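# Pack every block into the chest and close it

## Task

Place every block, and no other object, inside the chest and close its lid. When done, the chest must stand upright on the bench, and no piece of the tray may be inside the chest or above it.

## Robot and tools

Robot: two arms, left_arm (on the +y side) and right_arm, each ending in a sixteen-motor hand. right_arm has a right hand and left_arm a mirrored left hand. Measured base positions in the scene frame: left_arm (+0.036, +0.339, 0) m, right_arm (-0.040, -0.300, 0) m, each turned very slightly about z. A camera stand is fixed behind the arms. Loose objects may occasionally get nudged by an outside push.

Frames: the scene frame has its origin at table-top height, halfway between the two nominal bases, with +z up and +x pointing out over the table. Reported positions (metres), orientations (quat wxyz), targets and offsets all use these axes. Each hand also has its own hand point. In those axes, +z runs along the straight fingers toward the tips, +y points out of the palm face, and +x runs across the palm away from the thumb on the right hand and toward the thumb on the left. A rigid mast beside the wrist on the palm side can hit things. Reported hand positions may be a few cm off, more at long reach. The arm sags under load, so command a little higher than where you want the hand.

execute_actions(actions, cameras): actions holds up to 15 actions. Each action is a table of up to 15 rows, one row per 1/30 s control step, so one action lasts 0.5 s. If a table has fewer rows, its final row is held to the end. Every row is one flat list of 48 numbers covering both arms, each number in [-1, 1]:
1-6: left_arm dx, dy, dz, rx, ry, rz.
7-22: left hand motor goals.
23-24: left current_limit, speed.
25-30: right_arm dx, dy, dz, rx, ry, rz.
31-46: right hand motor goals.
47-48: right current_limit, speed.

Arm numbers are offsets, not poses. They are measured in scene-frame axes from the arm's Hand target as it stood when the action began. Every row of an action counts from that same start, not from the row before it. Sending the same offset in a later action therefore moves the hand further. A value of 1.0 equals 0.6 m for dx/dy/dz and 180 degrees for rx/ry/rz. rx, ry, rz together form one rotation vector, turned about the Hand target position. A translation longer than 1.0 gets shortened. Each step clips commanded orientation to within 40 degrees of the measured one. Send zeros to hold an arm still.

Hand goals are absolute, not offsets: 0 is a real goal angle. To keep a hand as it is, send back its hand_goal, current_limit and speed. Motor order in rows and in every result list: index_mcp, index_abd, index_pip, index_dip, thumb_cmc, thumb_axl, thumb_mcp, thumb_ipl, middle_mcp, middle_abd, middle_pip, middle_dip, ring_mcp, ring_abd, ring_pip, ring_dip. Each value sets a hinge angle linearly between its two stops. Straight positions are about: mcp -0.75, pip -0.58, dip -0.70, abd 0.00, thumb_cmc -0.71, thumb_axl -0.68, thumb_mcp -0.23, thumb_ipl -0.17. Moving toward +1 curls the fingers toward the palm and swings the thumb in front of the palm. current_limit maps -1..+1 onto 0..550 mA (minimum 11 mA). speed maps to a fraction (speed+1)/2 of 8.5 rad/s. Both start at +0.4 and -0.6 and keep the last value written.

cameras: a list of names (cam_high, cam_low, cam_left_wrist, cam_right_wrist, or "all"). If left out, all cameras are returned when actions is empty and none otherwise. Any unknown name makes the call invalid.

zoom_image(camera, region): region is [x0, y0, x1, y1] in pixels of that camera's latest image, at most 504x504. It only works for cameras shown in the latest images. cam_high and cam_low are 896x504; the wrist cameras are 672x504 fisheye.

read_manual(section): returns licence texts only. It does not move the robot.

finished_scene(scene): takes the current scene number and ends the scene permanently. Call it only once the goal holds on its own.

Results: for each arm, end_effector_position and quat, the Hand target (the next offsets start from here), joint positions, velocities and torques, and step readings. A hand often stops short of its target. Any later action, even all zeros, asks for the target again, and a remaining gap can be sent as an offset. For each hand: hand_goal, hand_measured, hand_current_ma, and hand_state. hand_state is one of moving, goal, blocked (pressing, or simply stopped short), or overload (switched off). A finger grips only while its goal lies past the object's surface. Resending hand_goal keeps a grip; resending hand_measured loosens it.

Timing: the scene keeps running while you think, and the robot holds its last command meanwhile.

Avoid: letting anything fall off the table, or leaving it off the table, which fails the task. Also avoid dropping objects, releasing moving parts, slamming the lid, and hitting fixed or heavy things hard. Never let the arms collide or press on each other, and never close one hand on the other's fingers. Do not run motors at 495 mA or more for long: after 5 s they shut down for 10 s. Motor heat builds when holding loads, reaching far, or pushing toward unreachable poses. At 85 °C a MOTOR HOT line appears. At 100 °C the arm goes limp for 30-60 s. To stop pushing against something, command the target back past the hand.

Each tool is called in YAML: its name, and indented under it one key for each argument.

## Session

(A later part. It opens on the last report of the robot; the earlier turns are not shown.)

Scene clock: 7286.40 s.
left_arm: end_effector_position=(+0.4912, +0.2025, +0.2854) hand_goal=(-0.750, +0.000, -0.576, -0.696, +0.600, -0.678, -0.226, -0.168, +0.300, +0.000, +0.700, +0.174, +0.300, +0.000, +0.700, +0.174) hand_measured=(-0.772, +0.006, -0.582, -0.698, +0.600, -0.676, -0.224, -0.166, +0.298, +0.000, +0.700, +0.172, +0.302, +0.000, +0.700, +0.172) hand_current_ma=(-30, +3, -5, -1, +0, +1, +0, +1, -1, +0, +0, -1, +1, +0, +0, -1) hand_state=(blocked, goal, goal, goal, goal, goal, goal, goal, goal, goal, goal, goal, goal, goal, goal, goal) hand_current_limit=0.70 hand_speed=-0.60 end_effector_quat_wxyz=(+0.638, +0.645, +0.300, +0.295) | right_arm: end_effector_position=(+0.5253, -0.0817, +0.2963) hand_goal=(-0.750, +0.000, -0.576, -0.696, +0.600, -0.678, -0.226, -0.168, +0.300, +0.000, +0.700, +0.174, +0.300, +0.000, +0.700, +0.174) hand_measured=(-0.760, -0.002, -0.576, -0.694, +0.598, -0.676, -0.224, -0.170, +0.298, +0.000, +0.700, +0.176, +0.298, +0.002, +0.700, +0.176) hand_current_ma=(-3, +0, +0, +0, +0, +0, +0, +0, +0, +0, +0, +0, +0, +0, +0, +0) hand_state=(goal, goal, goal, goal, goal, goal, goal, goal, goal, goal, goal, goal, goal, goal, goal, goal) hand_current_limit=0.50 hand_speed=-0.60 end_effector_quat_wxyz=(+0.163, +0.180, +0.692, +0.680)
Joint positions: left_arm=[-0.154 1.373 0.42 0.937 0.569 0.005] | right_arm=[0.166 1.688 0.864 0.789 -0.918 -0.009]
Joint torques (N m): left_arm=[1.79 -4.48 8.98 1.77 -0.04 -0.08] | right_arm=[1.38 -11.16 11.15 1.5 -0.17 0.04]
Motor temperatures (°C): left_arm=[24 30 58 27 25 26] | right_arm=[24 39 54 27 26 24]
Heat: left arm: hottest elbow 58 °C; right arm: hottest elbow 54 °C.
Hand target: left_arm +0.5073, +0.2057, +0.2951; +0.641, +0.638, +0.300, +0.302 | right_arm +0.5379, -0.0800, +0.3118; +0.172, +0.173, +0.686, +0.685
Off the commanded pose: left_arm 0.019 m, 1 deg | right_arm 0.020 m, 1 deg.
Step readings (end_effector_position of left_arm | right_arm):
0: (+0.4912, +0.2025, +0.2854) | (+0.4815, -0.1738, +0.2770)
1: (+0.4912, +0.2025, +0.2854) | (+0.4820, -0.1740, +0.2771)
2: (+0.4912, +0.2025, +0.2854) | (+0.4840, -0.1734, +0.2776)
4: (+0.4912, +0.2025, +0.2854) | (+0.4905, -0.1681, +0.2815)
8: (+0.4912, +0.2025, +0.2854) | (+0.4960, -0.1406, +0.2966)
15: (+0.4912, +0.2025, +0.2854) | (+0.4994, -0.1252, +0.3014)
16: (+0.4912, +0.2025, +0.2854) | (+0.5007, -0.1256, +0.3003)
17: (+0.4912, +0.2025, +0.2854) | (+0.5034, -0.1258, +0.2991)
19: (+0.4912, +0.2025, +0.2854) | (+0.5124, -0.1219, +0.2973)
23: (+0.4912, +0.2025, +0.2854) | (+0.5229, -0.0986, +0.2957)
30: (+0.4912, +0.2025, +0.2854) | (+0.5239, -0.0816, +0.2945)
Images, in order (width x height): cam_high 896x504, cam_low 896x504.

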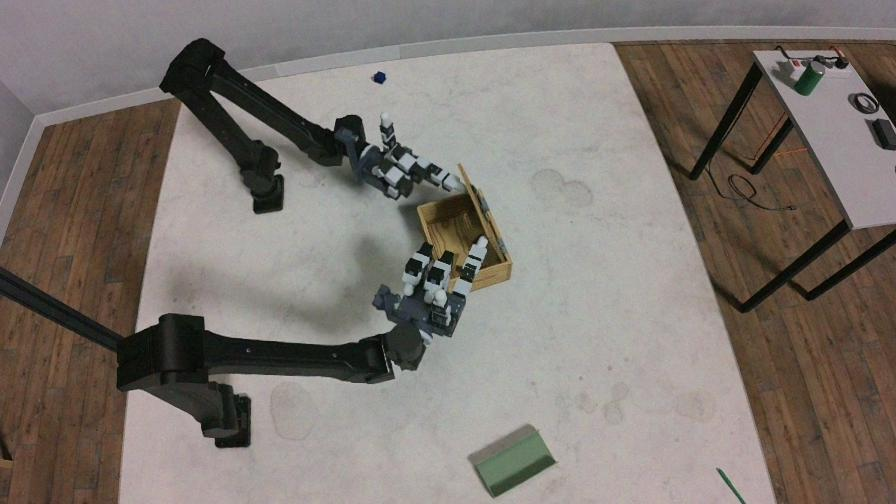

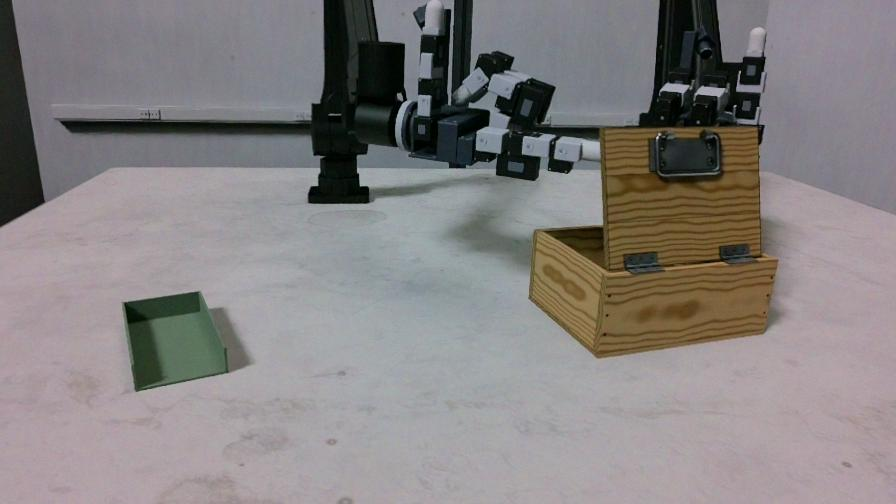

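execute_actions:
  actions:
    - [[0,0,0,0,0,0,-0.75,0,-0.576,-0.696,0.6,-0.678,-0.226,-0.168,0.3,0,0.7,0.174,0.3,0,0.7,0.174,0.7,-0.6, 0.02,0.025,-0.008,0,0,0,-0.75,0,-0.576,-0.696,0.6,-0.678,-0.226,-0.168,0.3,0,0.7,0.174,0.3,0,0.7,0.174,0.5,-0.6]]

execute_actions:
  actions:
    - [[0,0,0,0,0,0,-0.75,0,-0.576,-0.696,0.6,-0.678,-0.226,-0.168,0.3,0,0.7,0.174,0.3,0,0.7,0.174,0.7,-0.6, 0.02,0.004,0,0,0,0,-0.75,0,-0.576,-0.696,0.6,-0.678,-0.226,-0.168,0.3,0,0.7,0.174,0.3,0,0.7,0.174,0.5,-0.6]]

Scene clock: 7298.03 s.
left_arm: end_effector_position=(+0.4917, +0.2024, +0.2865) hand_goal=(-0.750, +0.000, -0.576, -0.696, +0.600, -0.678, -0.226, -0.168, +0.300, +0.000, +0.700, +0.174, +0.300, +0.000, +0.700, +0.174) hand_measured=(-0.772, +0.004, -0.582, -0.698, +0.600, -0.676, -0.224, -0.166, +0.298, +0.000, +0.700, +0.172, +0.302, +0.000, +0.700, +0.172) hand_current_ma=(-30, +1, -5, -1, +0, +1, +0, +1, -1, +0, +0, -1, +1, +0, +0, -1) hand_state=(blocked, goal, goal, goal, goal, goal, goal, goal, goal, goal, goal, goal, goal, goal, goal, goal) hand_current_limit=0.70 hand_speed=-0.60 end_effector_quat_wxyz=(+0.638, +0.645, +0.300, +0.295) | right_arm: end_effector_position=(+0.5390, -0.0732, +0.2886) hand_goal=(-0.750, +0.000, -0.576, -0.696, +0.600, -0.678, -0.226, -0.168, +0.300, +0.000, +0.700, +0.174, +0.300, +0.000, +0.700, +0.174) hand_measured=(-0.762, +0.010, -0.578, -0.694, +0.598, -0.676, -0.224, -0.170, +0.298, +0.000, +0.700, +0.176, +0.298, +0.002, +0.700, +0.176) hand_current_ma=(-5, +2, +0, +0, +0, +0, +0, +0, +0, +0, +0, +0, +0, +0, +0, +0) hand_state=(goal, goal, goal, goal, goal, goal, goal, goal, goal, goal, goal, goal, goal, goal, goal, goal) hand_current_limit=0.50 hand_speed=-0.60 end_effector_quat_wxyz=(+0.164, +0.185, +0.692, +0.678)
Joint positions: left_arm=[-0.154 1.373 0.423 0.937 0.569 0.005] | right_arm=[0.181 1.73 0.9 0.788 -0.894 -0.009]
Joint torques (N m): left_arm=[1.55 -4.54 8.88 1.81 -0.04 -0.11] | right_arm=[2.37 -11.93 11.45 1.54 -0.1 0.04]
Motor temperatures (°C): left_arm=[24 30 58 27 25 26] | right_arm=[24 40 56 27 26 24]
Heat: left arm: hottest elbow 58 °C; right arm: hottest elbow 56 °C.
Hand target: left_arm +0.5072, +0.2057, +0.2950; +0.641, +0.639, +0.300, +0.302 | right_arm +0.5498, -0.0650, +0.3070; +0.172, +0.173, +0.686, +0.685
Off the commanded pose: left_arm 0.018 m, 1 deg | right_arm 0.023 m, 2 deg.
Step readings (end_effector_position of left_arm | right_arm):
0: (+0.4912, +0.2025, +0.2854) | (+0.5253, -0.0817, +0.2962)
1: (+0.4912, +0.2025, +0.2854) | (+0.5254, -0.0817, +0.2962)
2: (+0.4912, +0.2025, +0.2854) | (+0.5263, -0.0820, +0.2963)
4: (+0.4912, +0.2025, +0.2854) | (+0.5304, -0.0812, +0.2960)
8: (+0.4916, +0.2024, +0.2861) | (+0.5375, -0.0773, +0.2926)
15: (+0.4917, +0.2024, +0.2865) | (+0.5387, -0.0733, +0.2879)

Scene clock: 7298.73 s.
left_arm: end_effector_position=(+0.4917, +0.2024, +0.2865) hand_goal=(-0.750, +0.000, -0.576, -0.696, +0.600, -0.678, -0.226, -0.168, +0.300, +0.000, +0.700, +0.174, +0.300, +0.000, +0.700, +0.174) hand_measured=(-0.772, +0.004, -0.582, -0.698, +0.600, -0.676, -0.224, -0.166, +0.298, +0.000, +0.700, +0.172, +0.302, +0.000, +0.700, +0.172) hand_current_ma=(-30, +1, -5, -1, +0, +1, +0, +1, -1, +0, +0, -1, +1, +0, +0, -1) hand_state=(blocked, goal, goal, goal, goal, goal, goal, goal, goal, goal, goal, goal, goal, goal, goal, goal) hand_current_limit=0.70 hand_speed=-0.60 end_effector_quat_wxyz=(+0.638, +0.645, +0.300, +0.295) | right_arm: end_effector_position=(+0.5498, -0.0703, +0.2891) hand_goal=(-0.750, +0.000, -0.576, -0.696, +0.600, -0.678, -0.226, -0.168, +0.300, +0.000, +0.700, +0.174, +0.300, +0.000, +0.700, +0.174) hand_measured=(-0.766, +0.018, -0.580, -0.696, +0.598, -0.676, -0.224, -0.170, +0.298, +0.000, +0.700, +0.176, +0.298, +0.002, +0.700, +0.176) hand_current_ma=(-7, +6, -1, +0, +0, +0, +0, +0, +0, +0, +0, +0, +0, +0, +0, +0) hand_state=(goal, goal, goal, goal, goal, goal, goal, goal, goal, goal, goal, goal, goal, goal, goal, goal) hand_current_limit=0.50 hand_speed=-0.60 end_effector_quat_wxyz=(+0.164, +0.184, +0.692, +0.678)
Joint positions: left_arm=[-0.154 1.373 0.423 0.937 0.569 0.005] | right_arm=[0.182 1.751 0.934 0.776 -0.894 -0.009]
Joint torques (N m): left_arm=[1.67 -4.6 8.88 1.77 -0.05 -0.07] | right_arm=[2.26 -12.04 11.77 1.5 -0.09 0.04]
Motor temperatures (°C): left_arm=[24 30 58 27 25 26] | right_arm=[24 40 56 27 26 24]
Heat: left arm: hottest elbow 58 °C; right arm: hottest elbow 56 °C.
Hand target: left_arm +0.5072, +0.2057, +0.2950; +0.641, +0.639, +0.300, +0.302 | right_arm +0.5619, -0.0627, +0.3071; +0.172, +0.173, +0.686, +0.685
Off the commanded pose: left_arm 0.018 m, 1 deg | right_arm 0.023 m, 2 deg.
Step readings (end_effector_position of left_arm | right_arm):
0: (+0.4917, +0.2024, +0.2865) | (+0.5390, -0.0732, +0.2886)
1: (+0.4917, +0.2024, +0.2865) | (+0.5392, -0.0732, +0.2885)
2: (+0.4917, +0.2024, +0.2865) | (+0.5396, -0.0731, +0.2888)
4: (+0.4917, +0.2024, +0.2865) | (+0.5421, -0.0727, +0.2890)
8: (+0.4917, +0.2024, +0.2865) | (+0.5479, -0.0709, +0.2891)
15: (+0.4917, +0.2024, +0.2865) | (+0.5497, -0.0703, +0.2890)

execute_actions:
  actions:
    - [[0,0,0,0,0,0,-0.75,0,-0.576,-0.696,0.6,-0.678,-0.226,-0.168,0.3,0,0.7,0.174,0.3,0,0.7,0.174,0.7,-0.6, 0.013,0.003,0,0,0,0,-0.75,0,-0.576,-0.696,0.6,-0.678,-0.226,-0.168,0.3,0,0.7,0.174,0.3,0,0.7,0.174,0.5,-0.6]]
  cameras: ["cam_high","cam_low","cam_right_wrist"]

Scene clock: 7309.47 s.
left_arm: end_effector_position=(+0.4917, +0.2024, +0.2865) hand_goal=(-0.750, +0.000, -0.576, -0.696, +0.600, -0.678, -0.226, -0.168, +0.300, +0.000, +0.700, +0.174, +0.300, +0.000, +0.700, +0.174) hand_measured=(-0.772, +0.004, -0.582, -0.698, +0.600, -0.676, -0.224, -0.166, +0.298, +0.000, +0.700, +0.172, +0.302, +0.000, +0.700, +0.172) hand_current_ma=(-30, +1, -5, -1, +0, +1, +0, +1, -1, +0, +0, -1, +1, +0, +0, -1) hand_state=(blocked, goal, goal, goal, goal, goal, goal, goal, goal, goal, goal, goal, goal, goal, goal, goal) hand_current_limit=0.70 hand_speed=-0.60 end_effector_quat_wxyz=(+0.638, +0.645, +0.300, +0.295) | right_arm: end_effector_position=(+0.5574, -0.0682, +0.2890) hand_goal=(-0.750, +0.000, -0.576, -0.696, +0.600, -0.678, -0.226, -0.168, +0.300, +0.000, +0.700, +0.174, +0.300, +0.000, +0.700, +0.174) hand_measured=(-0.766, +0.020, -0.580, -0.696, +0.598, -0.676, -0.224, -0.170, +0.298, +0.000, +0.700, +0.176, +0.298, +0.002, +0.700, +0.176) hand_current_ma=(-7, +7, -1, +0, +0, +0, +0, +0, +0, +0, +0, +0, +0, +0, +0, +0) hand_state=(goal, goal, goal, goal, goal, goal, goal, goal, goal, goal, goal, goal, goal, goal, goal, goal) hand_current_limit=0.50 hand_speed=-0.60 end_effector_quat_wxyz=(+0.164, +0.184, +0.692, +0.679)
Joint positions: left_arm=[-0.154 1.373 0.423 0.937 0.569 0.005] | right_arm=[0.183 1.767 0.958 0.768 -0.894 -0.009]
Joint torques (N m): left_arm=[1.55 -4.37 8.84 1.78 -0.05 -0.07] | right_arm=[2.2 -12.34 11.84 1.51 -0.06 0.04]
Motor temperatures (°C): left_arm=[24 30 56 27 25 26] | right_arm=[24 39 56 27 26 24]
Heat: left arm: hottest elbow 56 °C; right arm: hottest elbow 56 °C.
Hand target: left_arm +0.5072, +0.2057, +0.2950; +0.641, +0.639, +0.300, +0.302 | right_arm +0.5697, -0.0609, +0.3068; +0.172, +0.173, +0.686, +0.685
Off the commanded pose: left_arm 0.018 m, 1 deg | right_arm 0.023 m, 2 deg.
Step readings (end_effector_position of left_arm | right_arm):
0: (+0.4917, +0.2024, +0.2865) | (+0.5498, -0.0703, +0.2891)
1: (+0.4917, +0.2024, +0.2865) | (+0.5499, -0.0703, +0.2889)
2: (+0.4917, +0.2024, +0.2865) | (+0.5502, -0.0702, +0.2889)
4: (+0.4917, +0.2024, +0.2865) | (+0.5520, -0.0697, +0.2894)
8: (+0.4917, +0.2024, +0.2865) | (+0.5562, -0.0684, +0.2890)
15: (+0.4917, +0.2024, +0.2865) | (+0.5574, -0.0682, +0.2890)
camera_calibration:
cam_right_wrist: T_world_to_cam=[[0.727128, -0.363732, 0.582223, -0.560269], [-0.0187727, -0.858319, -0.512773, 0.0513863], [0.686245, 0.361921, -0.630936, -0.0565021], [0, 0, 0, 1]] pos_world=[0.447126, -0.139233, 0.316902]
Images, in order (width x height): cam_high 896x504, cam_low 896x504, cam_right_wrist 672x504.

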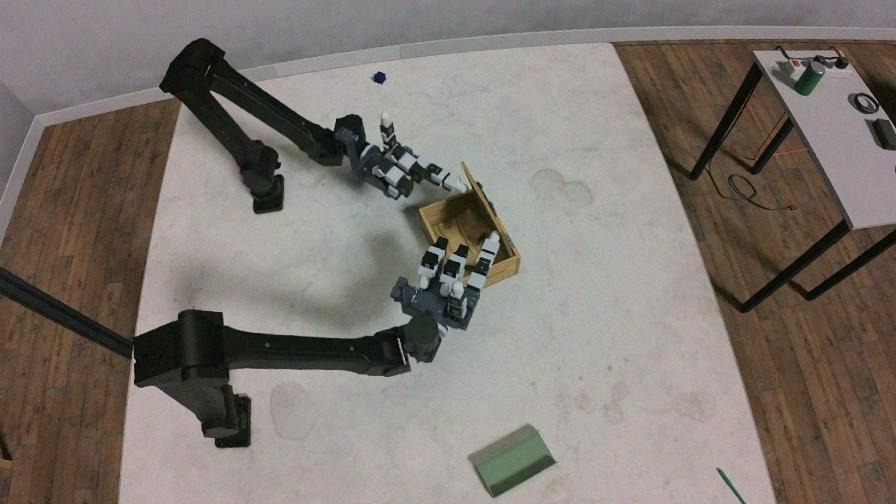

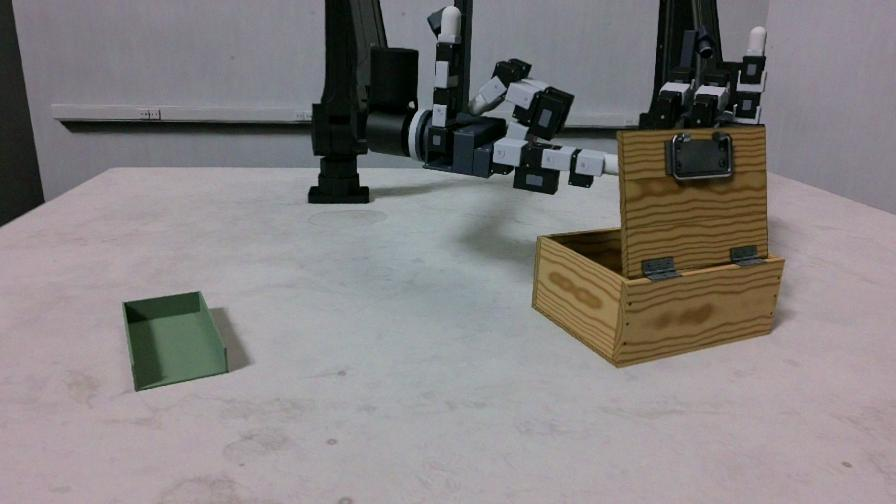

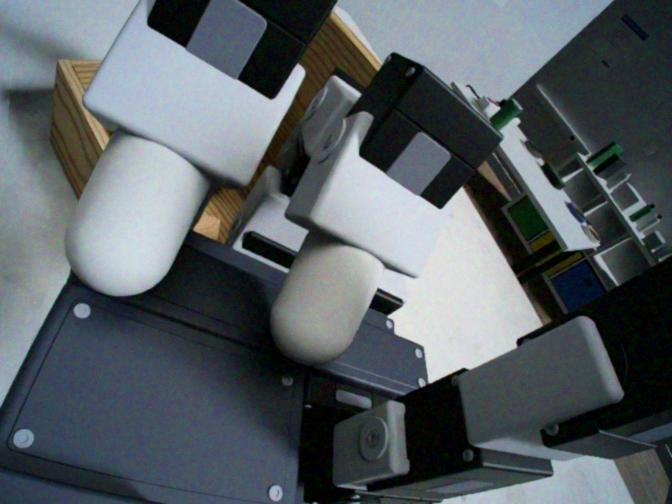

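execute_actions:
  actions:
    - [[-0.03,0.02,0,0,0,0,-0.75,0,-0.576,-0.696,0.6,-0.678,-0.226,-0.168,0.3,0,0.7,0.174,0.3,0,0.7,0.174,0.7,-0.6, 0,0,0,0,0,0,-0.75,0,-0.576,-0.696,0.6,-0.678,-0.226,-0.168,0.3,0,0.7,0.174,0.3,0,0.7,0.174,0.5,-0.6]]
  cameras: ["cam_high","cam_low"]

Scene clock: 7322.93 s.
left_arm: end_effector_position=(+0.4920, +0.2139, +0.2912) hand_goal=(-0.750, +0.000, -0.576, -0.696, +0.600, -0.678, -0.226, -0.168, +0.300, +0.000, +0.700, +0.174, +0.300, +0.000, +0.700, +0.174) hand_measured=(-0.772, +0.004, -0.582, -0.698, +0.600, -0.676, -0.224, -0.166, +0.298, +0.000, +0.700, +0.172, +0.302, +0.000, +0.700, +0.172) hand_current_ma=(-30, +1, -5, -1, +0, +1, +0, +1, -1, +0, +0, -1, +1, +0, +0, -1) hand_state=(blocked, goal, goal, goal, goal, goal, goal, goal, goal, goal, goal, goal, goal, goal, goal, goal) hand_current_limit=0.70 hand_speed=-0.60 end_effector_quat_wxyz=(+0.639, +0.641, +0.299, +0.301) | right_arm: end_effector_position=(+0.5574, -0.0682, +0.2890) hand_goal=(-0.750, +0.000, -0.576, -0.696, +0.600, -0.678, -0.226, -0.168, +0.300, +0.000, +0.700, +0.174, +0.300, +0.000, +0.700, +0.174) hand_measured=(-0.766, +0.020, -0.580, -0.696, +0.598, -0.676, -0.224, -0.170, +0.298, +0.000, +0.700, +0.176, +0.298, +0.002, +0.700, +0.176) hand_current_ma=(-7, +7, -1, +0, +0, +0, +0, +0, +0, +0, +0, +0, +0, +0, +0, +0) hand_state=(goal, goal, goal, goal, goal, goal, goal, goal, goal, goal, goal, goal, goal, goal, goal, goal) hand_current_limit=0.50 hand_speed=-0.60 end_effector_quat_wxyz=(+0.164, +0.184, +0.692, +0.679)
Joint positions: left_arm=[-0.121 1.362 0.423 0.937 0.594 0.005] | right_arm=[0.183 1.767 0.958 0.768 -0.894 -0.009]
Joint torques (N m): left_arm=[1.49 -7.24 5.67 1.72 0.17 -0.08] | right_arm=[2.14 -12.28 11.84 1.51 -0.07 0.04]
Motor temperatures (°C): left_arm=[24 30 54 27 25 26] | right_arm=[24 40 56 27 26 24]
Heat: left arm: hottest elbow 54 °C; right arm: hottest elbow 56 °C.
Hand target: left_arm +0.4892, +0.2178, +0.2950; +0.641, +0.639, +0.300, +0.302 | right_arm +0.5697, -0.0609, +0.3068; +0.172, +0.173, +0.686, +0.685
Off the commanded pose: left_arm 0.006 m, 0 deg | right_arm 0.023 m, 2 deg.
Step readings (end_effector_position of left_arm | right_arm):
0: (+0.4917, +0.2024, +0.2865) | (+0.5574, -0.0682, +0.2890)
1: (+0.4917, +0.2024, +0.2865) | (+0.5574, -0.0682, +0.2890)
2: (+0.4916, +0.2025, +0.2865) | (+0.5574, -0.0682, +0.2890)
4: (+0.4917, +0.2044, +0.2865) | (+0.5574, -0.0682, +0.2890)
8: (+0.4930, +0.2114, +0.2873) | (+0.5574, -0.0682, +0.2890)
15: (+0.4921, +0.2139, +0.2911) | (+0.5574, -0.0682, +0.2890)
Images, in order (width x height): cam_high 896x504, cam_low 896x504.

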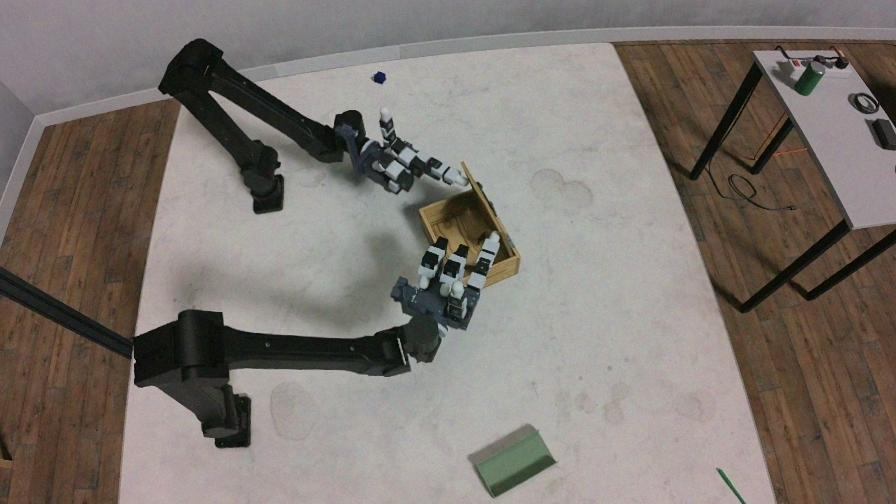

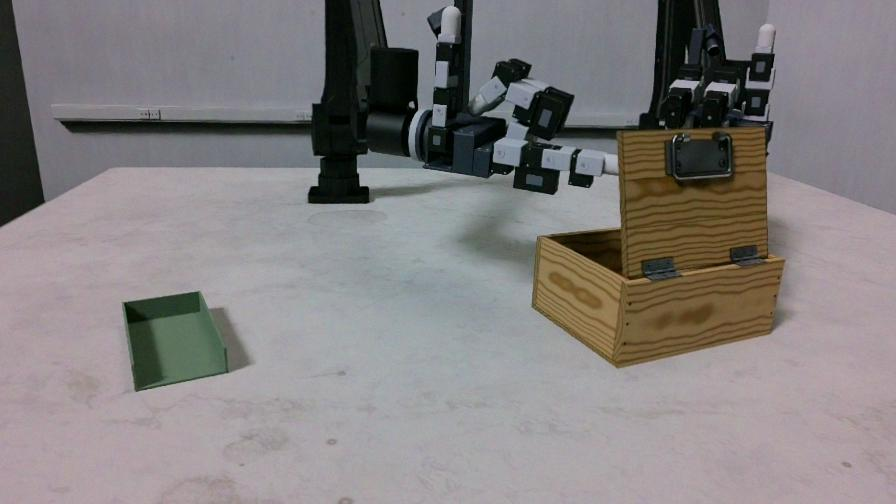

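execute_actions:
  actions:
    - [[-0.08,0.06,0,0,0,0,-0.75,0,-0.576,-0.696,0.6,-0.678,-0.226,-0.168,0.3,0,0.7,0.174,0.3,0,0.7,0.174,0.7,-0.6, 0,0,0,0,0,0,-0.75,0,-0.576,-0.696,0.6,-0.678,-0.226,-0.168,0.3,0,0.7,0.174,0.3,0,0.7,0.174,0.5,-0.6]]
    - [[-0.05,0.06,0.06,0,0,0,-0.75,0,-0.576,-0.696,0.6,-0.678,-0.226,-0.168,0.3,0,0.7,0.174,0.3,0,0.7,0.174,0.7,-0.6, 0,0,0,0,0,0,-0.75,0,-0.576,-0.696,0.6,-0.678,-0.226,-0.168,0.3,0,0.7,0.174,0.3,0,0.7,0.174,0.5,-0.6]]
  cameras: ["cam_high","cam_low","cam_left_wrist"]

Scene clock: 7339.37 s.
left_arm: end_effector_position=(+0.4121, +0.2872, +0.3255) hand_goal=(-0.750, +0.000, -0.576, -0.696, +0.600, -0.678, -0.226, -0.168, +0.300, +0.000, +0.700, +0.174, +0.300, +0.000, +0.700, +0.174) hand_measured=(-0.770, +0.002, -0.582, -0.698, +0.600, -0.676, -0.224, -0.166, +0.298, +0.000, +0.700, +0.172, +0.300, +0.000, +0.700, +0.172) hand_current_ma=(-25, +1, -4, -1, +0, +1, +0, +1, -1, +0, +0, -1, +0, +0, +0, -1) hand_state=(goal, goal, goal, goal, goal, goal, goal, goal, goal, goal, goal, goal, goal, goal, goal, goal) hand_current_limit=0.70 hand_speed=-0.60 end_effector_quat_wxyz=(+0.643, +0.638, +0.303, +0.296) | right_arm: end_effector_position=(+0.5574, -0.0682, +0.2890) hand_goal=(-0.750, +0.000, -0.576, -0.696, +0.600, -0.678, -0.226, -0.168, +0.300, +0.000, +0.700, +0.174, +0.300, +0.000, +0.700, +0.174) hand_measured=(-0.766, +0.020, -0.580, -0.696, +0.598, -0.676, -0.224, -0.170, +0.298, +0.000, +0.700, +0.176, +0.298, +0.002, +0.700, +0.176) hand_current_ma=(-7, +7, -1, +0, +0, +0, +0, +0, +0, +0, +0, +0, +0, +0, +0, +0) hand_state=(goal, goal, goal, goal, goal, goal, goal, goal, goal, goal, goal, goal, goal, goal, goal, goal) hand_current_limit=0.50 hand_speed=-0.60 end_effector_quat_wxyz=(+0.164, +0.184, +0.692, +0.679)
Joint positions: left_arm=[0.159 0.957 0.281 0.68 0.876 -0.014] | right_arm=[0.183 1.767 0.958 0.768 -0.894 -0.009]
Joint torques (N m): left_arm=[1.55 -2.96 7.69 1.17 0.18 0.05] | right_arm=[2.2 -12.28 11.84 1.51 -0.07 0.04]
Motor temperatures (°C): left_arm=[24 30 52 27 25 26] | right_arm=[24 41 57 27 26 24]
Heat: left arm: hottest elbow 52 °C; right arm: hottest elbow 57 °C.
Hand target: left_arm +0.4113, +0.2898, +0.3310; +0.641, +0.638, +0.300, +0.302 | right_arm +0.5697, -0.0609, +0.3068; +0.172, +0.173, +0.686, +0.685
Off the commanded pose: left_arm 0.006 m, 1 deg | right_arm 0.023 m, 2 deg.
Step readings (end_effector_position of left_arm | right_arm):
0: (+0.4920, +0.2139, +0.2912) | (+0.5574, -0.0682, +0.2890)
1: (+0.4917, +0.2138, +0.2912) | (+0.5574, -0.0682, +0.2890)
2: (+0.4893, +0.2146, +0.2903) | (+0.5574, -0.0682, +0.2890)
4: (+0.4776, +0.2193, +0.2881) | (+0.5574, -0.0682, +0.2890)
8: (+0.4523, +0.2396, +0.2886) | (+0.5574, -0.0682, +0.2890)
15: (+0.4435, +0.2494, +0.2989) | (+0.5574, -0.0682, +0.2890)
16: (+0.4434, +0.2494, +0.2988) | (+0.5574, -0.0682, +0.2890)
17: (+0.4419, +0.2499, +0.2982) | (+0.5574, -0.0682, +0.2890)
19: (+0.4350, +0.2553, +0.3010) | (+0.5574, -0.0682, +0.2890)
23: (+0.4175, +0.2763, +0.3250) | (+0.5574, -0.0682, +0.2890)
30: (+0.4096, +0.2855, +0.3324) | (+0.5574, -0.0682, +0.2890)
camera_calibration:
cam_left_wrist: T_world_to_cam=[[-0.50962, -0.606345, -0.610436, 0.552881], [-0.278721, 0.787564, -0.549597, 0.0203076], [0.814003, -0.109944, -0.57036, 0.00379843], [0, 0, 0, 1]] pos_world=[0.284328, 0.319661, 0.350826]
Images, in order (width x height): cam_high 896x504, cam_low 896x504, cam_left_wrist 672x504.

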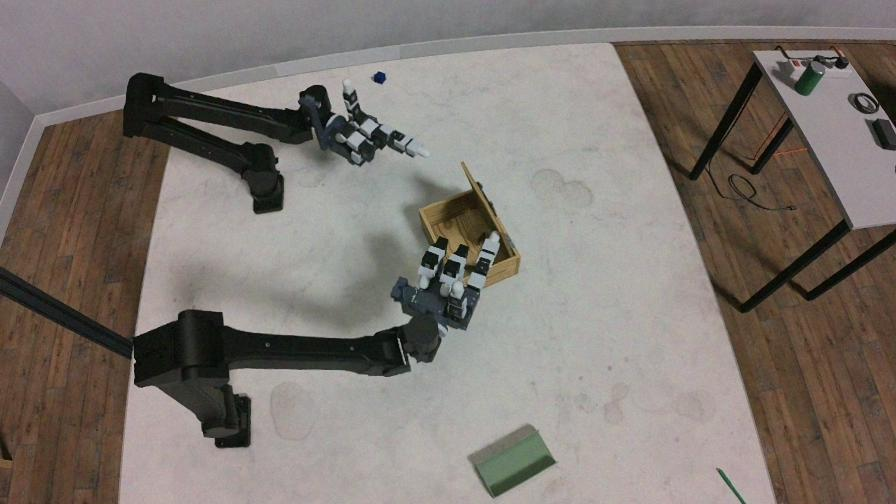

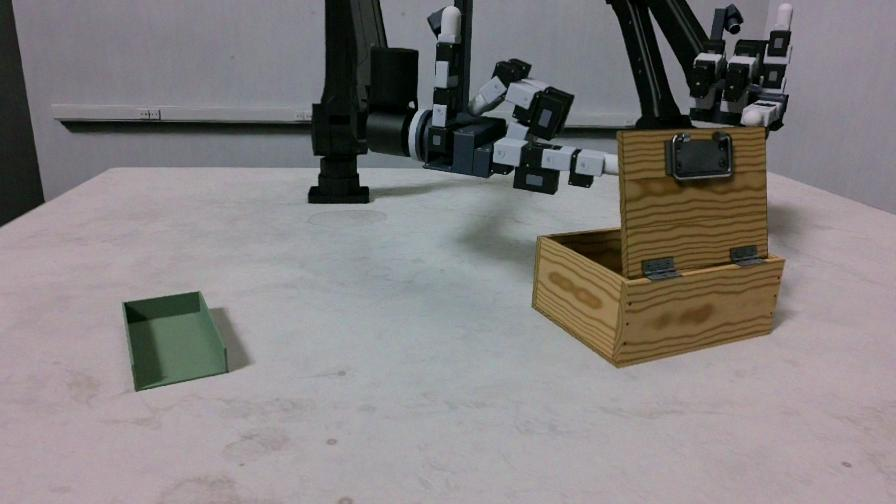

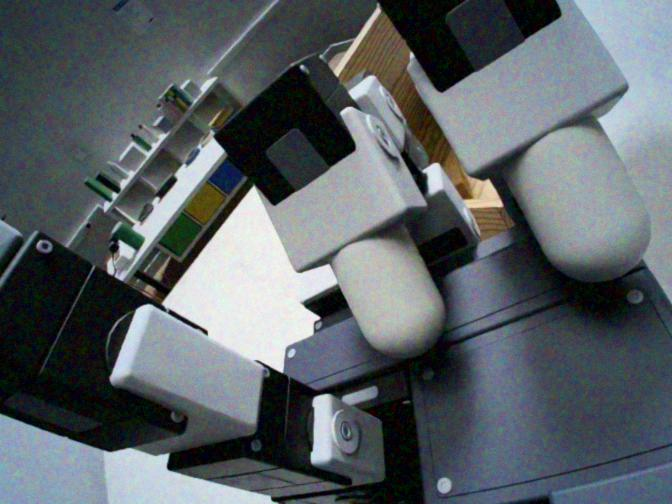

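zoom_image:
  camera: "cam_high"
  region: [340, 50, 420, 110]

zoom_image:
  camera: "cam_high"
  region: [400, 150, 540, 310]

Scaled by 6.300.

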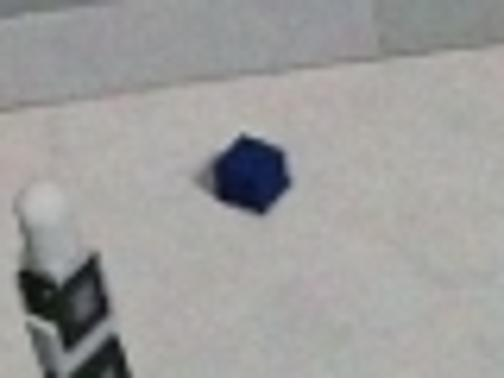

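Scaled by 3.150.

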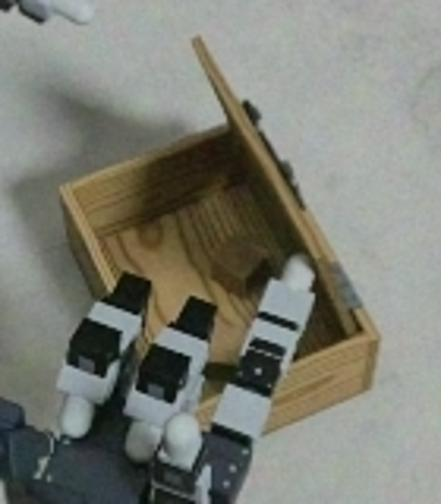

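execute_actions:
  actions:
    - [[0,0.1,0.07,0,0,0,-0.75,0,-0.576,-0.696,0.6,-0.678,-0.226,-0.168,0.3,0,0.7,0.174,0.3,0,0.7,0.174,0.7,-0.6, 0,0,0,0,0,0,-0.75,0,-0.576,-0.696,0.6,-0.678,-0.226,-0.168,0.3,0,0.7,0.174,0.3,0,0.7,0.174,0.5,-0.6]]
    - [[0,0.1,0.05,0,0,0.03,-0.75,0,-0.576,-0.696,0.6,-0.678,-0.226,-0.168,0.3,0,0.7,0.174,0.3,0,0.7,0.174,0.7,-0.6, 0,0,0,0,0,0,-0.75,0,-0.576,-0.696,0.6,-0.678,-0.226,-0.168,0.3,0,0.7,0.174,0.3,0,0.7,0.174,0.5,-0.6]]
    - [[0,0.1,0,0,0,0.026,-0.75,0,-0.576,-0.696,0.6,-0.678,-0.226,-0.168,0.3,0,0.7,0.174,0.3,0,0.7,0.174,0.7,-0.6, 0,0,0,0,0,0,-0.75,0,-0.576,-0.696,0.6,-0.678,-0.226,-0.168,0.3,0,0.7,0.174,0.3,0,0.7,0.174,0.5,-0.6]]
  cameras: ["cam_high"]

Scene clock: 7436.23 s.
left_arm: end_effector_position=(+0.4053, +0.4655, +0.3782) hand_goal=(-0.750, +0.000, -0.576, -0.696, +0.600, -0.678, -0.226, -0.168, +0.300, +0.000, +0.700, +0.174, +0.300, +0.000, +0.700, +0.174) hand_measured=(-0.770, +0.002, -0.582, -0.698, +0.600, -0.676, -0.226, -0.166, +0.298, +0.000, +0.700, +0.172, +0.300, +0.000, +0.700, +0.172) hand_current_ma=(-25, +0, -4, -1, +0, +1, +0, +1, +0, +0, +0, -1, +0, +0, +0, -1) hand_state=(goal, goal, goal, goal, goal, goal, goal, goal, goal, goal, goal, goal, goal, goal, goal, goal) hand_current_limit=0.70 hand_speed=-0.60 end_effector_quat_wxyz=(+0.617, +0.603, +0.379, +0.336) | right_arm: end_effector_position=(+0.5574, -0.0682, +0.2890) hand_goal=(-0.750, +0.000, -0.576, -0.696, +0.600, -0.678, -0.226, -0.168, +0.300, +0.000, +0.700, +0.174, +0.300, +0.000, +0.700, +0.174) hand_measured=(-0.766, +0.020, -0.580, -0.696, +0.598, -0.676, -0.224, -0.170, +0.298, +0.000, +0.700, +0.176, +0.298, +0.002, +0.700, +0.176) hand_current_ma=(-7, +7, -1, +0, +0, +0, +0, +0, +0, +0, +0, +0, +0, +0, +0, +0) hand_state=(goal, goal, goal, goal, goal, goal, goal, goal, goal, goal, goal, goal, goal, goal, goal, goal) hand_current_limit=0.50 hand_speed=-0.60 end_effector_quat_wxyz=(+0.164, +0.184, +0.692, +0.679)
Joint positions: left_arm=[0.726 0.976 0.481 0.45 1.257 -0.019] | right_arm=[0.183 1.767 0.958 0.768 -0.894 -0.009]
Joint torques (N m): left_arm=[0.91 -1.67 11.36 2 0.23 0.09] | right_arm=[2.14 -12.28 11.82 1.51 -0.07 0.04]
Motor temperatures (°C): left_arm=[24 29 54 27 26 26] | right_arm=[24 42 59 27 26 24]
Heat: left arm: hottest elbow 54 °C; right arm: hottest elbow 59 °C.
Hand target: left_arm +0.4113, +0.4698, +0.4029; +0.612, +0.610, +0.355, +0.357 | right_arm +0.5697, -0.0609, +0.3068; +0.172, +0.173, +0.686, +0.685
Off the commanded pose: left_arm 0.026 m, 4 deg | right_arm 0.023 m, 2 deg.
Step readings (end_effector_position of left_arm | right_arm):
0: (+0.4121, +0.2872, +0.3255) | (+0.5574, -0.0682, +0.2890)
1: (+0.4118, +0.2868, +0.3255) | (+0.5574, -0.0682, +0.2890)
2: (+0.4095, +0.2864, +0.3247) | (+0.5574, -0.0682, +0.2890)
4: (+0.4048, +0.2957, +0.3245) | (+0.5574, -0.0682, +0.2890)
8: (+0.4018, +0.3322, +0.3369) | (+0.5574, -0.0682, +0.2890)
15: (+0.4052, +0.3446, +0.3512) | (+0.5574, -0.0682, +0.2890)
16: (+0.4053, +0.3446, +0.3507) | (+0.5574, -0.0682, +0.2890)
17: (+0.4050, +0.3461, +0.3505) | (+0.5574, -0.0682, +0.2890)
19: (+0.4050, +0.3581, +0.3526) | (+0.5574, -0.0682, +0.2890)
23: (+0.4057, +0.3953, +0.3680) | (+0.5574, -0.0682, +0.2890)
30: (+0.4067, +0.4049, +0.3800) | (+0.5574, -0.0682, +0.2890)
31: (+0.4066, +0.4050, +0.3797) | (+0.5574, -0.0682, +0.2890)
32: (+0.4055, +0.4061, +0.3798) | (+0.5574, -0.0682, +0.2890)
34: (+0.4031, +0.4160, +0.3802) | (+0.5574, -0.0682, +0.2890)
38: (+0.4028, +0.4546, +0.3802) | (+0.5574, -0.0682, +0.2890)
45: (+0.4054, +0.4657, +0.3779) | (+0.5574, -0.0682, +0.2890)
Images, in order (width x height): cam_high 896x504.

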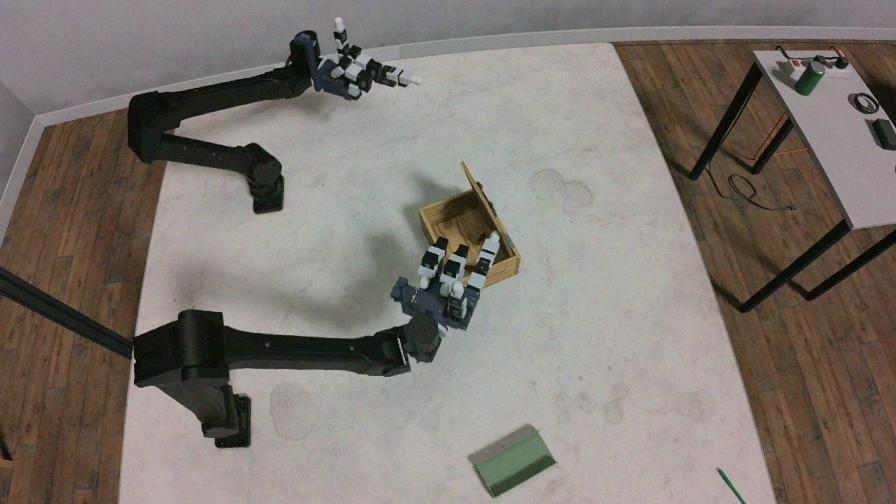

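execute_actions:
  actions:
    - [[0,0.05,0.03,-0.144,0.083,0,-0.75,0,-0.576,-0.696,0.6,-0.678,-0.226,-0.168,0.3,0,0.7,0.174,0.3,0,0.7,0.174,0.7,-0.6, 0,0,0,0,0,0,-0.75,0,-0.576,-0.696,0.6,-0.678,-0.226,-0.168,0.3,0,0.7,0.174,0.3,0,0.7,0.174,0.5,-0.6]]
    - [[0,0.05,0,-0.144,0.083,0,-0.75,0,-0.576,-0.696,0.6,-0.678,-0.226,-0.168,0.3,0,0.7,0.174,0.3,0,0.7,0.174,0.7,-0.6, 0,0,0,0,0,0,-0.75,0,-0.576,-0.696,0.6,-0.678,-0.226,-0.168,0.3,0,0.7,0.174,0.3,0,0.7,0.174,0.5,-0.6]]
    - [[0,0.05,0,-0.144,0.083,0,-0.75,0,-0.576,-0.696,0.6,-0.678,-0.226,-0.168,0.3,0,0.7,0.174,0.3,0,0.7,0.174,0.7,-0.6, 0,0,0,0,0,0,-0.75,0,-0.576,-0.696,0.6,-0.678,-0.226,-0.168,0.3,0,0.7,0.174,0.3,0,0.7,0.174,0.5,-0.6]]
  cameras: ["cam_high"]

Scene clock: 7452.53 s.
left_arm: end_effector_position=(+0.4076, +0.5530, +0.3985) hand_goal=(-0.750, +0.000, -0.576, -0.696, +0.600, -0.678, -0.226, -0.168, +0.300, +0.000, +0.700, +0.174, +0.300, +0.000, +0.700, +0.174) hand_measured=(-0.752, -0.002, -0.578, -0.698, +0.592, -0.676, -0.226, -0.166, +0.298, +0.000, +0.700, +0.172, +0.300, +0.000, +0.700, +0.172) hand_current_ma=(-1, +0, -1, -1, -6, +1, +0, +1, +0, +0, +0, -1, +0, +0, +0, -1) hand_state=(goal, goal, goal, goal, goal, goal, goal, goal, goal, goal, goal, goal, goal, goal, goal, goal) hand_current_limit=0.70 hand_speed=-0.60 end_effector_quat_wxyz=(+0.668, +0.184, +0.697, -0.186) | right_arm: end_effector_position=(+0.5574, -0.0682, +0.2890) hand_goal=(-0.750, +0.000, -0.576, -0.696, +0.600, -0.678, -0.226, -0.168, +0.300, +0.000, +0.700, +0.174, +0.300, +0.000, +0.700, +0.174) hand_measured=(-0.766, +0.020, -0.580, -0.696, +0.598, -0.676, -0.224, -0.170, +0.298, +0.000, +0.700, +0.176, +0.298, +0.002, +0.700, +0.176) hand_current_ma=(-7, +7, -1, +0, +0, +0, +0, +0, +0, +0, +0, +0, +0, +0, +0, +0) hand_state=(goal, goal, goal, goal, goal, goal, goal, goal, goal, goal, goal, goal, goal, goal, goal, goal) hand_current_limit=0.50 hand_speed=-0.60 end_effector_quat_wxyz=(+0.164, +0.184, +0.692, +0.679)
Joint positions: left_arm=[0.884 0.893 0.843 -0.221 1.43 -1.316] | right_arm=[0.183 1.767 0.958 0.768 -0.894 -0.009]
Joint torques (N m): left_arm=[1.14 -1.85 12.15 1.52 0.44 0.12] | right_arm=[2.2 -12.34 11.84 1.51 -0.06 0.04]
Motor temperatures (°C): left_arm=[24 29 56 27 26 26] | right_arm=[24 42 60 27 26 24]
Heat: left arm: hottest elbow 56 °C; right arm: hottest elbow 60 °C.
Hand target: left_arm +0.4112, +0.5597, +0.4211; +0.681, +0.184, +0.686, -0.179 | right_arm +0.5697, -0.0609, +0.3068; +0.172, +0.173, +0.686, +0.685
Off the commanded pose: left_arm 0.024 m, 2 deg | right_arm 0.023 m, 2 deg.
Step readings (end_effector_position of left_arm | right_arm):
0: (+0.4052, +0.4654, +0.3782) | (+0.5574, -0.0682, +0.2890)
1: (+0.4053, +0.4654, +0.3784) | (+0.5574, -0.0682, +0.2890)
2: (+0.4059, +0.4660, +0.3780) | (+0.5574, -0.0682, +0.2890)
4: (+0.4077, +0.4708, +0.3767) | (+0.5574, -0.0682, +0.2890)
8: (+0.4043, +0.4806, +0.3869) | (+0.5574, -0.0682, +0.2890)
15: (+0.4052, +0.4889, +0.4008) | (+0.5574, -0.0682, +0.2890)
16: (+0.4057, +0.4897, +0.3996) | (+0.5574, -0.0682, +0.2890)
17: (+0.4067, +0.4921, +0.3965) | (+0.5574, -0.0682, +0.2890)
19: (+0.4081, +0.4981, +0.3892) | (+0.5574, -0.0682, +0.2890)
23: (+0.4060, +0.5131, +0.3891) | (+0.5574, -0.0682, +0.2890)
30: (+0.4077, +0.5226, +0.3992) | (+0.5574, -0.0682, +0.2890)
31: (+0.4080, +0.5229, +0.3986) | (+0.5574, -0.0682, +0.2890)
32: (+0.4079, +0.5233, +0.3960) | (+0.5574, -0.0682, +0.2890)
34: (+0.4067, +0.5260, +0.3928) | (+0.5574, -0.0682, +0.2890)
38: (+0.4032, +0.5404, +0.4060) | (+0.5574, -0.0682, +0.2890)
45: (+0.4064, +0.5514, +0.4096) | (+0.5574, -0.0682, +0.2890)
Images, in order (width x height): cam_high 896x504.

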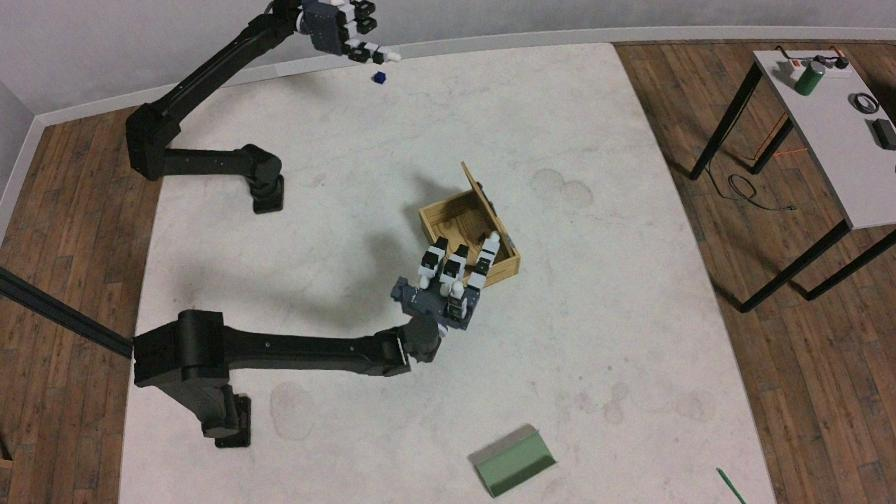

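execute_actions:
  actions:
    - [[0.03,0.06,0,-0.144,0.083,0,-0.75,0,-0.576,-0.696,0.6,-0.678,-0.226,-0.168,0.3,0,0.7,0.174,0.3,0,0.7,0.174,0.7,-0.6, 0,0,0,0,0,0,-0.75,0,-0.576,-0.696,0.6,-0.678,-0.226,-0.168,0.3,0,0.7,0.174,0.3,0,0.7,0.174,0.5,-0.6]]
    - [[0.03,0.06,0,-0.144,0.083,0,-0.75,0,-0.576,-0.696,0.6,-0.678,-0.226,-0.168,0.3,0,0.7,0.174,0.3,0,0.7,0.174,0.7,-0.6, 0,0,0,0,0,0,-0.75,0,-0.576,-0.696,0.6,-0.678,-0.226,-0.168,0.3,0,0.7,0.174,0.3,0,0.7,0.174,0.5,-0.6]]
    - [[0.03,0.06,0,-0.144,0.083,0,-0.75,0,-0.576,-0.696,0.6,-0.678,-0.226,-0.168,0.3,0,0.7,0.174,0.3,0,0.7,0.174,0.7,-0.6, 0,0,0,0,0,0,-0.75,0,-0.576,-0.696,0.6,-0.678,-0.226,-0.168,0.3,0,0.7,0.174,0.3,0,0.7,0.174,0.5,-0.6]]
    - [[0,0.04,0,0.042,0.072,0,-0.75,0,-0.576,-0.696,0.6,-0.678,-0.226,-0.168,0.3,0,0.7,0.174,0.3,0,0.7,0.174,0.7,-0.6, 0,0,0,0,0,0,-0.75,0,-0.576,-0.696,0.6,-0.678,-0.226,-0.168,0.3,0,0.7,0.174,0.3,0,0.7,0.174,0.5,-0.6]]
  cameras: ["cam_high","cam_left_wrist"]

Scene clock: 7481.50 s.
left_arm: end_effector_position=(+0.4565, +0.6867, +0.4121) hand_goal=(-0.750, +0.000, -0.576, -0.696, +0.600, -0.678, -0.226, -0.168, +0.300, +0.000, +0.700, +0.174, +0.300, +0.000, +0.700, +0.174) hand_measured=(-0.740, -0.002, -0.576, -0.698, +0.598, -0.676, -0.226, -0.166, +0.298, +0.000, +0.700, +0.172, +0.300, +0.000, +0.700, +0.172) hand_current_ma=(+9, -1, +0, -1, -1, +1, +0, +1, +0, +0, +0, -1, +0, +0, +0, -1) hand_state=(goal, goal, goal, goal, goal, goal, goal, goal, goal, goal, goal, goal, goal, goal, goal, goal) hand_current_limit=0.70 hand_speed=-0.60 end_effector_quat_wxyz=(+0.307, -0.409, +0.677, -0.529) | right_arm: end_effector_position=(+0.5574, -0.0682, +0.2890) hand_goal=(-0.750, +0.000, -0.576, -0.696, +0.600, -0.678, -0.226, -0.168, +0.300, +0.000, +0.700, +0.174, +0.300, +0.000, +0.700, +0.174) hand_measured=(-0.766, +0.020, -0.580, -0.696, +0.598, -0.676, -0.224, -0.170, +0.298, +0.000, +0.700, +0.176, +0.298, +0.002, +0.700, +0.176) hand_current_ma=(-7, +7, -1, +0, +0, +0, +0, +0, +0, +0, +0, +0, +0, +0, +0, +0) hand_state=(goal, goal, goal, goal, goal, goal, goal, goal, goal, goal, goal, goal, goal, goal, goal, goal) hand_current_limit=0.50 hand_speed=-0.60 end_effector_quat_wxyz=(+0.164, +0.184, +0.692, +0.679)
Joint positions: left_arm=[0.947 1.71 2.004 -1.497 1.298 -1.969] | right_arm=[0.183 1.767 0.958 0.768 -0.894 -0.009]
Joint torques (N m): left_arm=[0.26 -11.99 11.3 0.21 0.78 0.08] | right_arm=[2.2 -12.28 11.81 1.52 -0.07 0.04]
Motor temperatures (°C): left_arm=[24 29 60 27 26 26] | right_arm=[24 42 60 27 25 24]
Heat: left arm: hottest elbow 60 °C; right arm: hottest elbow 60 °C.
Hand target: left_arm +0.4652, +0.6918, +0.4209; +0.304, -0.392, +0.692, -0.526 | right_arm +0.5697, -0.0609, +0.3068; +0.172, +0.173, +0.686, +0.685
Off the commanded pose: left_arm 0.014 m, 3 deg | right_arm 0.023 m, 2 deg.
Step readings (end_effector_position of left_arm | right_arm):
0: (+0.4076, +0.5530, +0.3985) | (+0.5574, -0.0682, +0.2890)
1: (+0.4077, +0.5529, +0.3986) | (+0.5574, -0.0682, +0.2890)
2: (+0.4079, +0.5530, +0.3979) | (+0.5574, -0.0682, +0.2890)
4: (+0.4113, +0.5578, +0.3994) | (+0.5574, -0.0682, +0.2890)
8: (+0.4227, +0.5811, +0.4111) | (+0.5574, -0.0682, +0.2890)
15: (+0.4264, +0.5902, +0.4013) | (+0.5574, -0.0682, +0.2890)
16: (+0.4263, +0.5899, +0.4004) | (+0.5574, -0.0682, +0.2890)
17: (+0.4261, +0.5890, +0.3997) | (+0.5574, -0.0682, +0.2890)
19: (+0.4296, +0.5936, +0.4050) | (+0.5574, -0.0682, +0.2890)
23: (+0.4432, +0.6188, +0.4181) | (+0.5574, -0.0682, +0.2890)
30: (+0.4455, +0.6271, +0.3987) | (+0.5574, -0.0682, +0.2890)
31: (+0.4452, +0.6264, +0.3979) | (+0.5574, -0.0682, +0.2890)
32: (+0.4443, +0.6247, +0.3985) | (+0.5574, -0.0682, +0.2890)
34: (+0.4462, +0.6271, +0.4082) | (+0.5574, -0.0682, +0.2890)
38: (+0.4581, +0.6477, +0.4243) | (+0.5574, -0.0682, +0.2890)
45: (+0.4627, +0.6610, +0.4019) | (+0.5574, -0.0682, +0.2890)
46: (+0.4629, +0.6617, +0.3996) | (+0.5574, -0.0682, +0.2890)
47: (+0.4624, +0.6650, +0.3955) | (+0.5574, -0.0682, +0.2890)
49: (+0.4604, +0.6747, +0.3898) | (+0.5574, -0.0682, +0.2890)
53: (+0.4568, +0.6837, +0.4022) | (+0.5574, -0.0682, +0.2890)
60: (+0.4521, +0.6794, +0.4303) | (+0.5574, -0.0682, +0.2890)
camera_calibration:
cam_left_wrist: T_world_to_cam=[[0.513785, 0.626293, 0.586329, -0.93612], [-0.692747, -0.100299, 0.714172, 0.0435215], [0.50609, -0.773108, 0.38233, 0.264308], [0, 0, 0, 1]] pos_world=[0.377351, 0.79499, 0.416739]
Images, in order (width x height): cam_high 896x504, cam_left_wrist 672x504.

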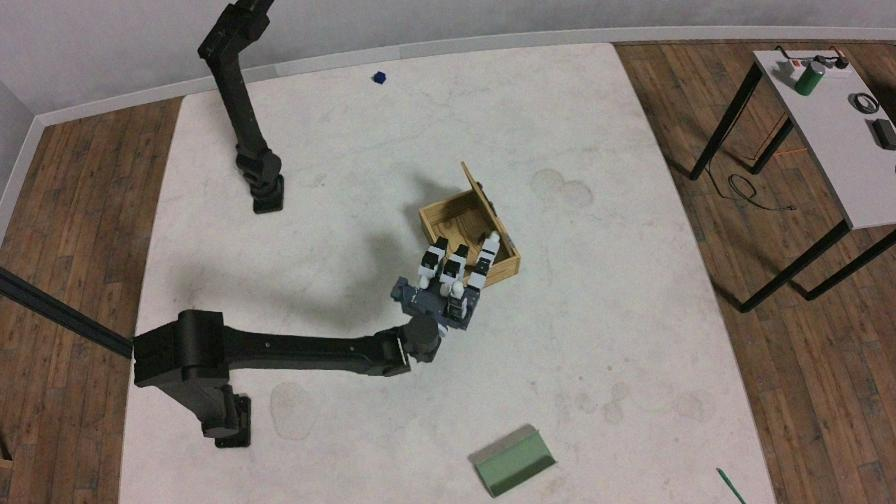

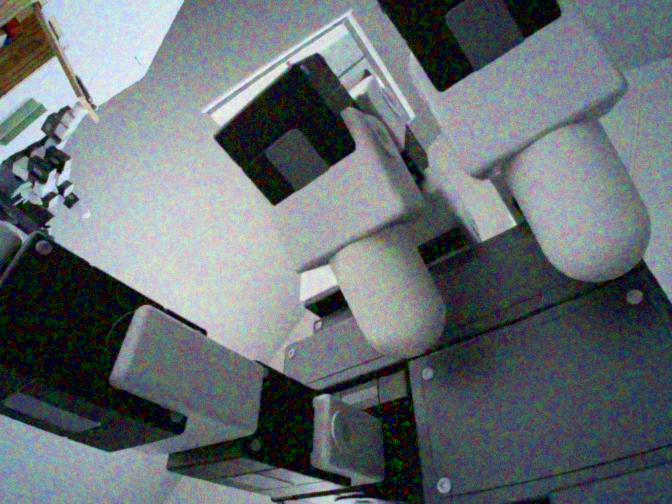

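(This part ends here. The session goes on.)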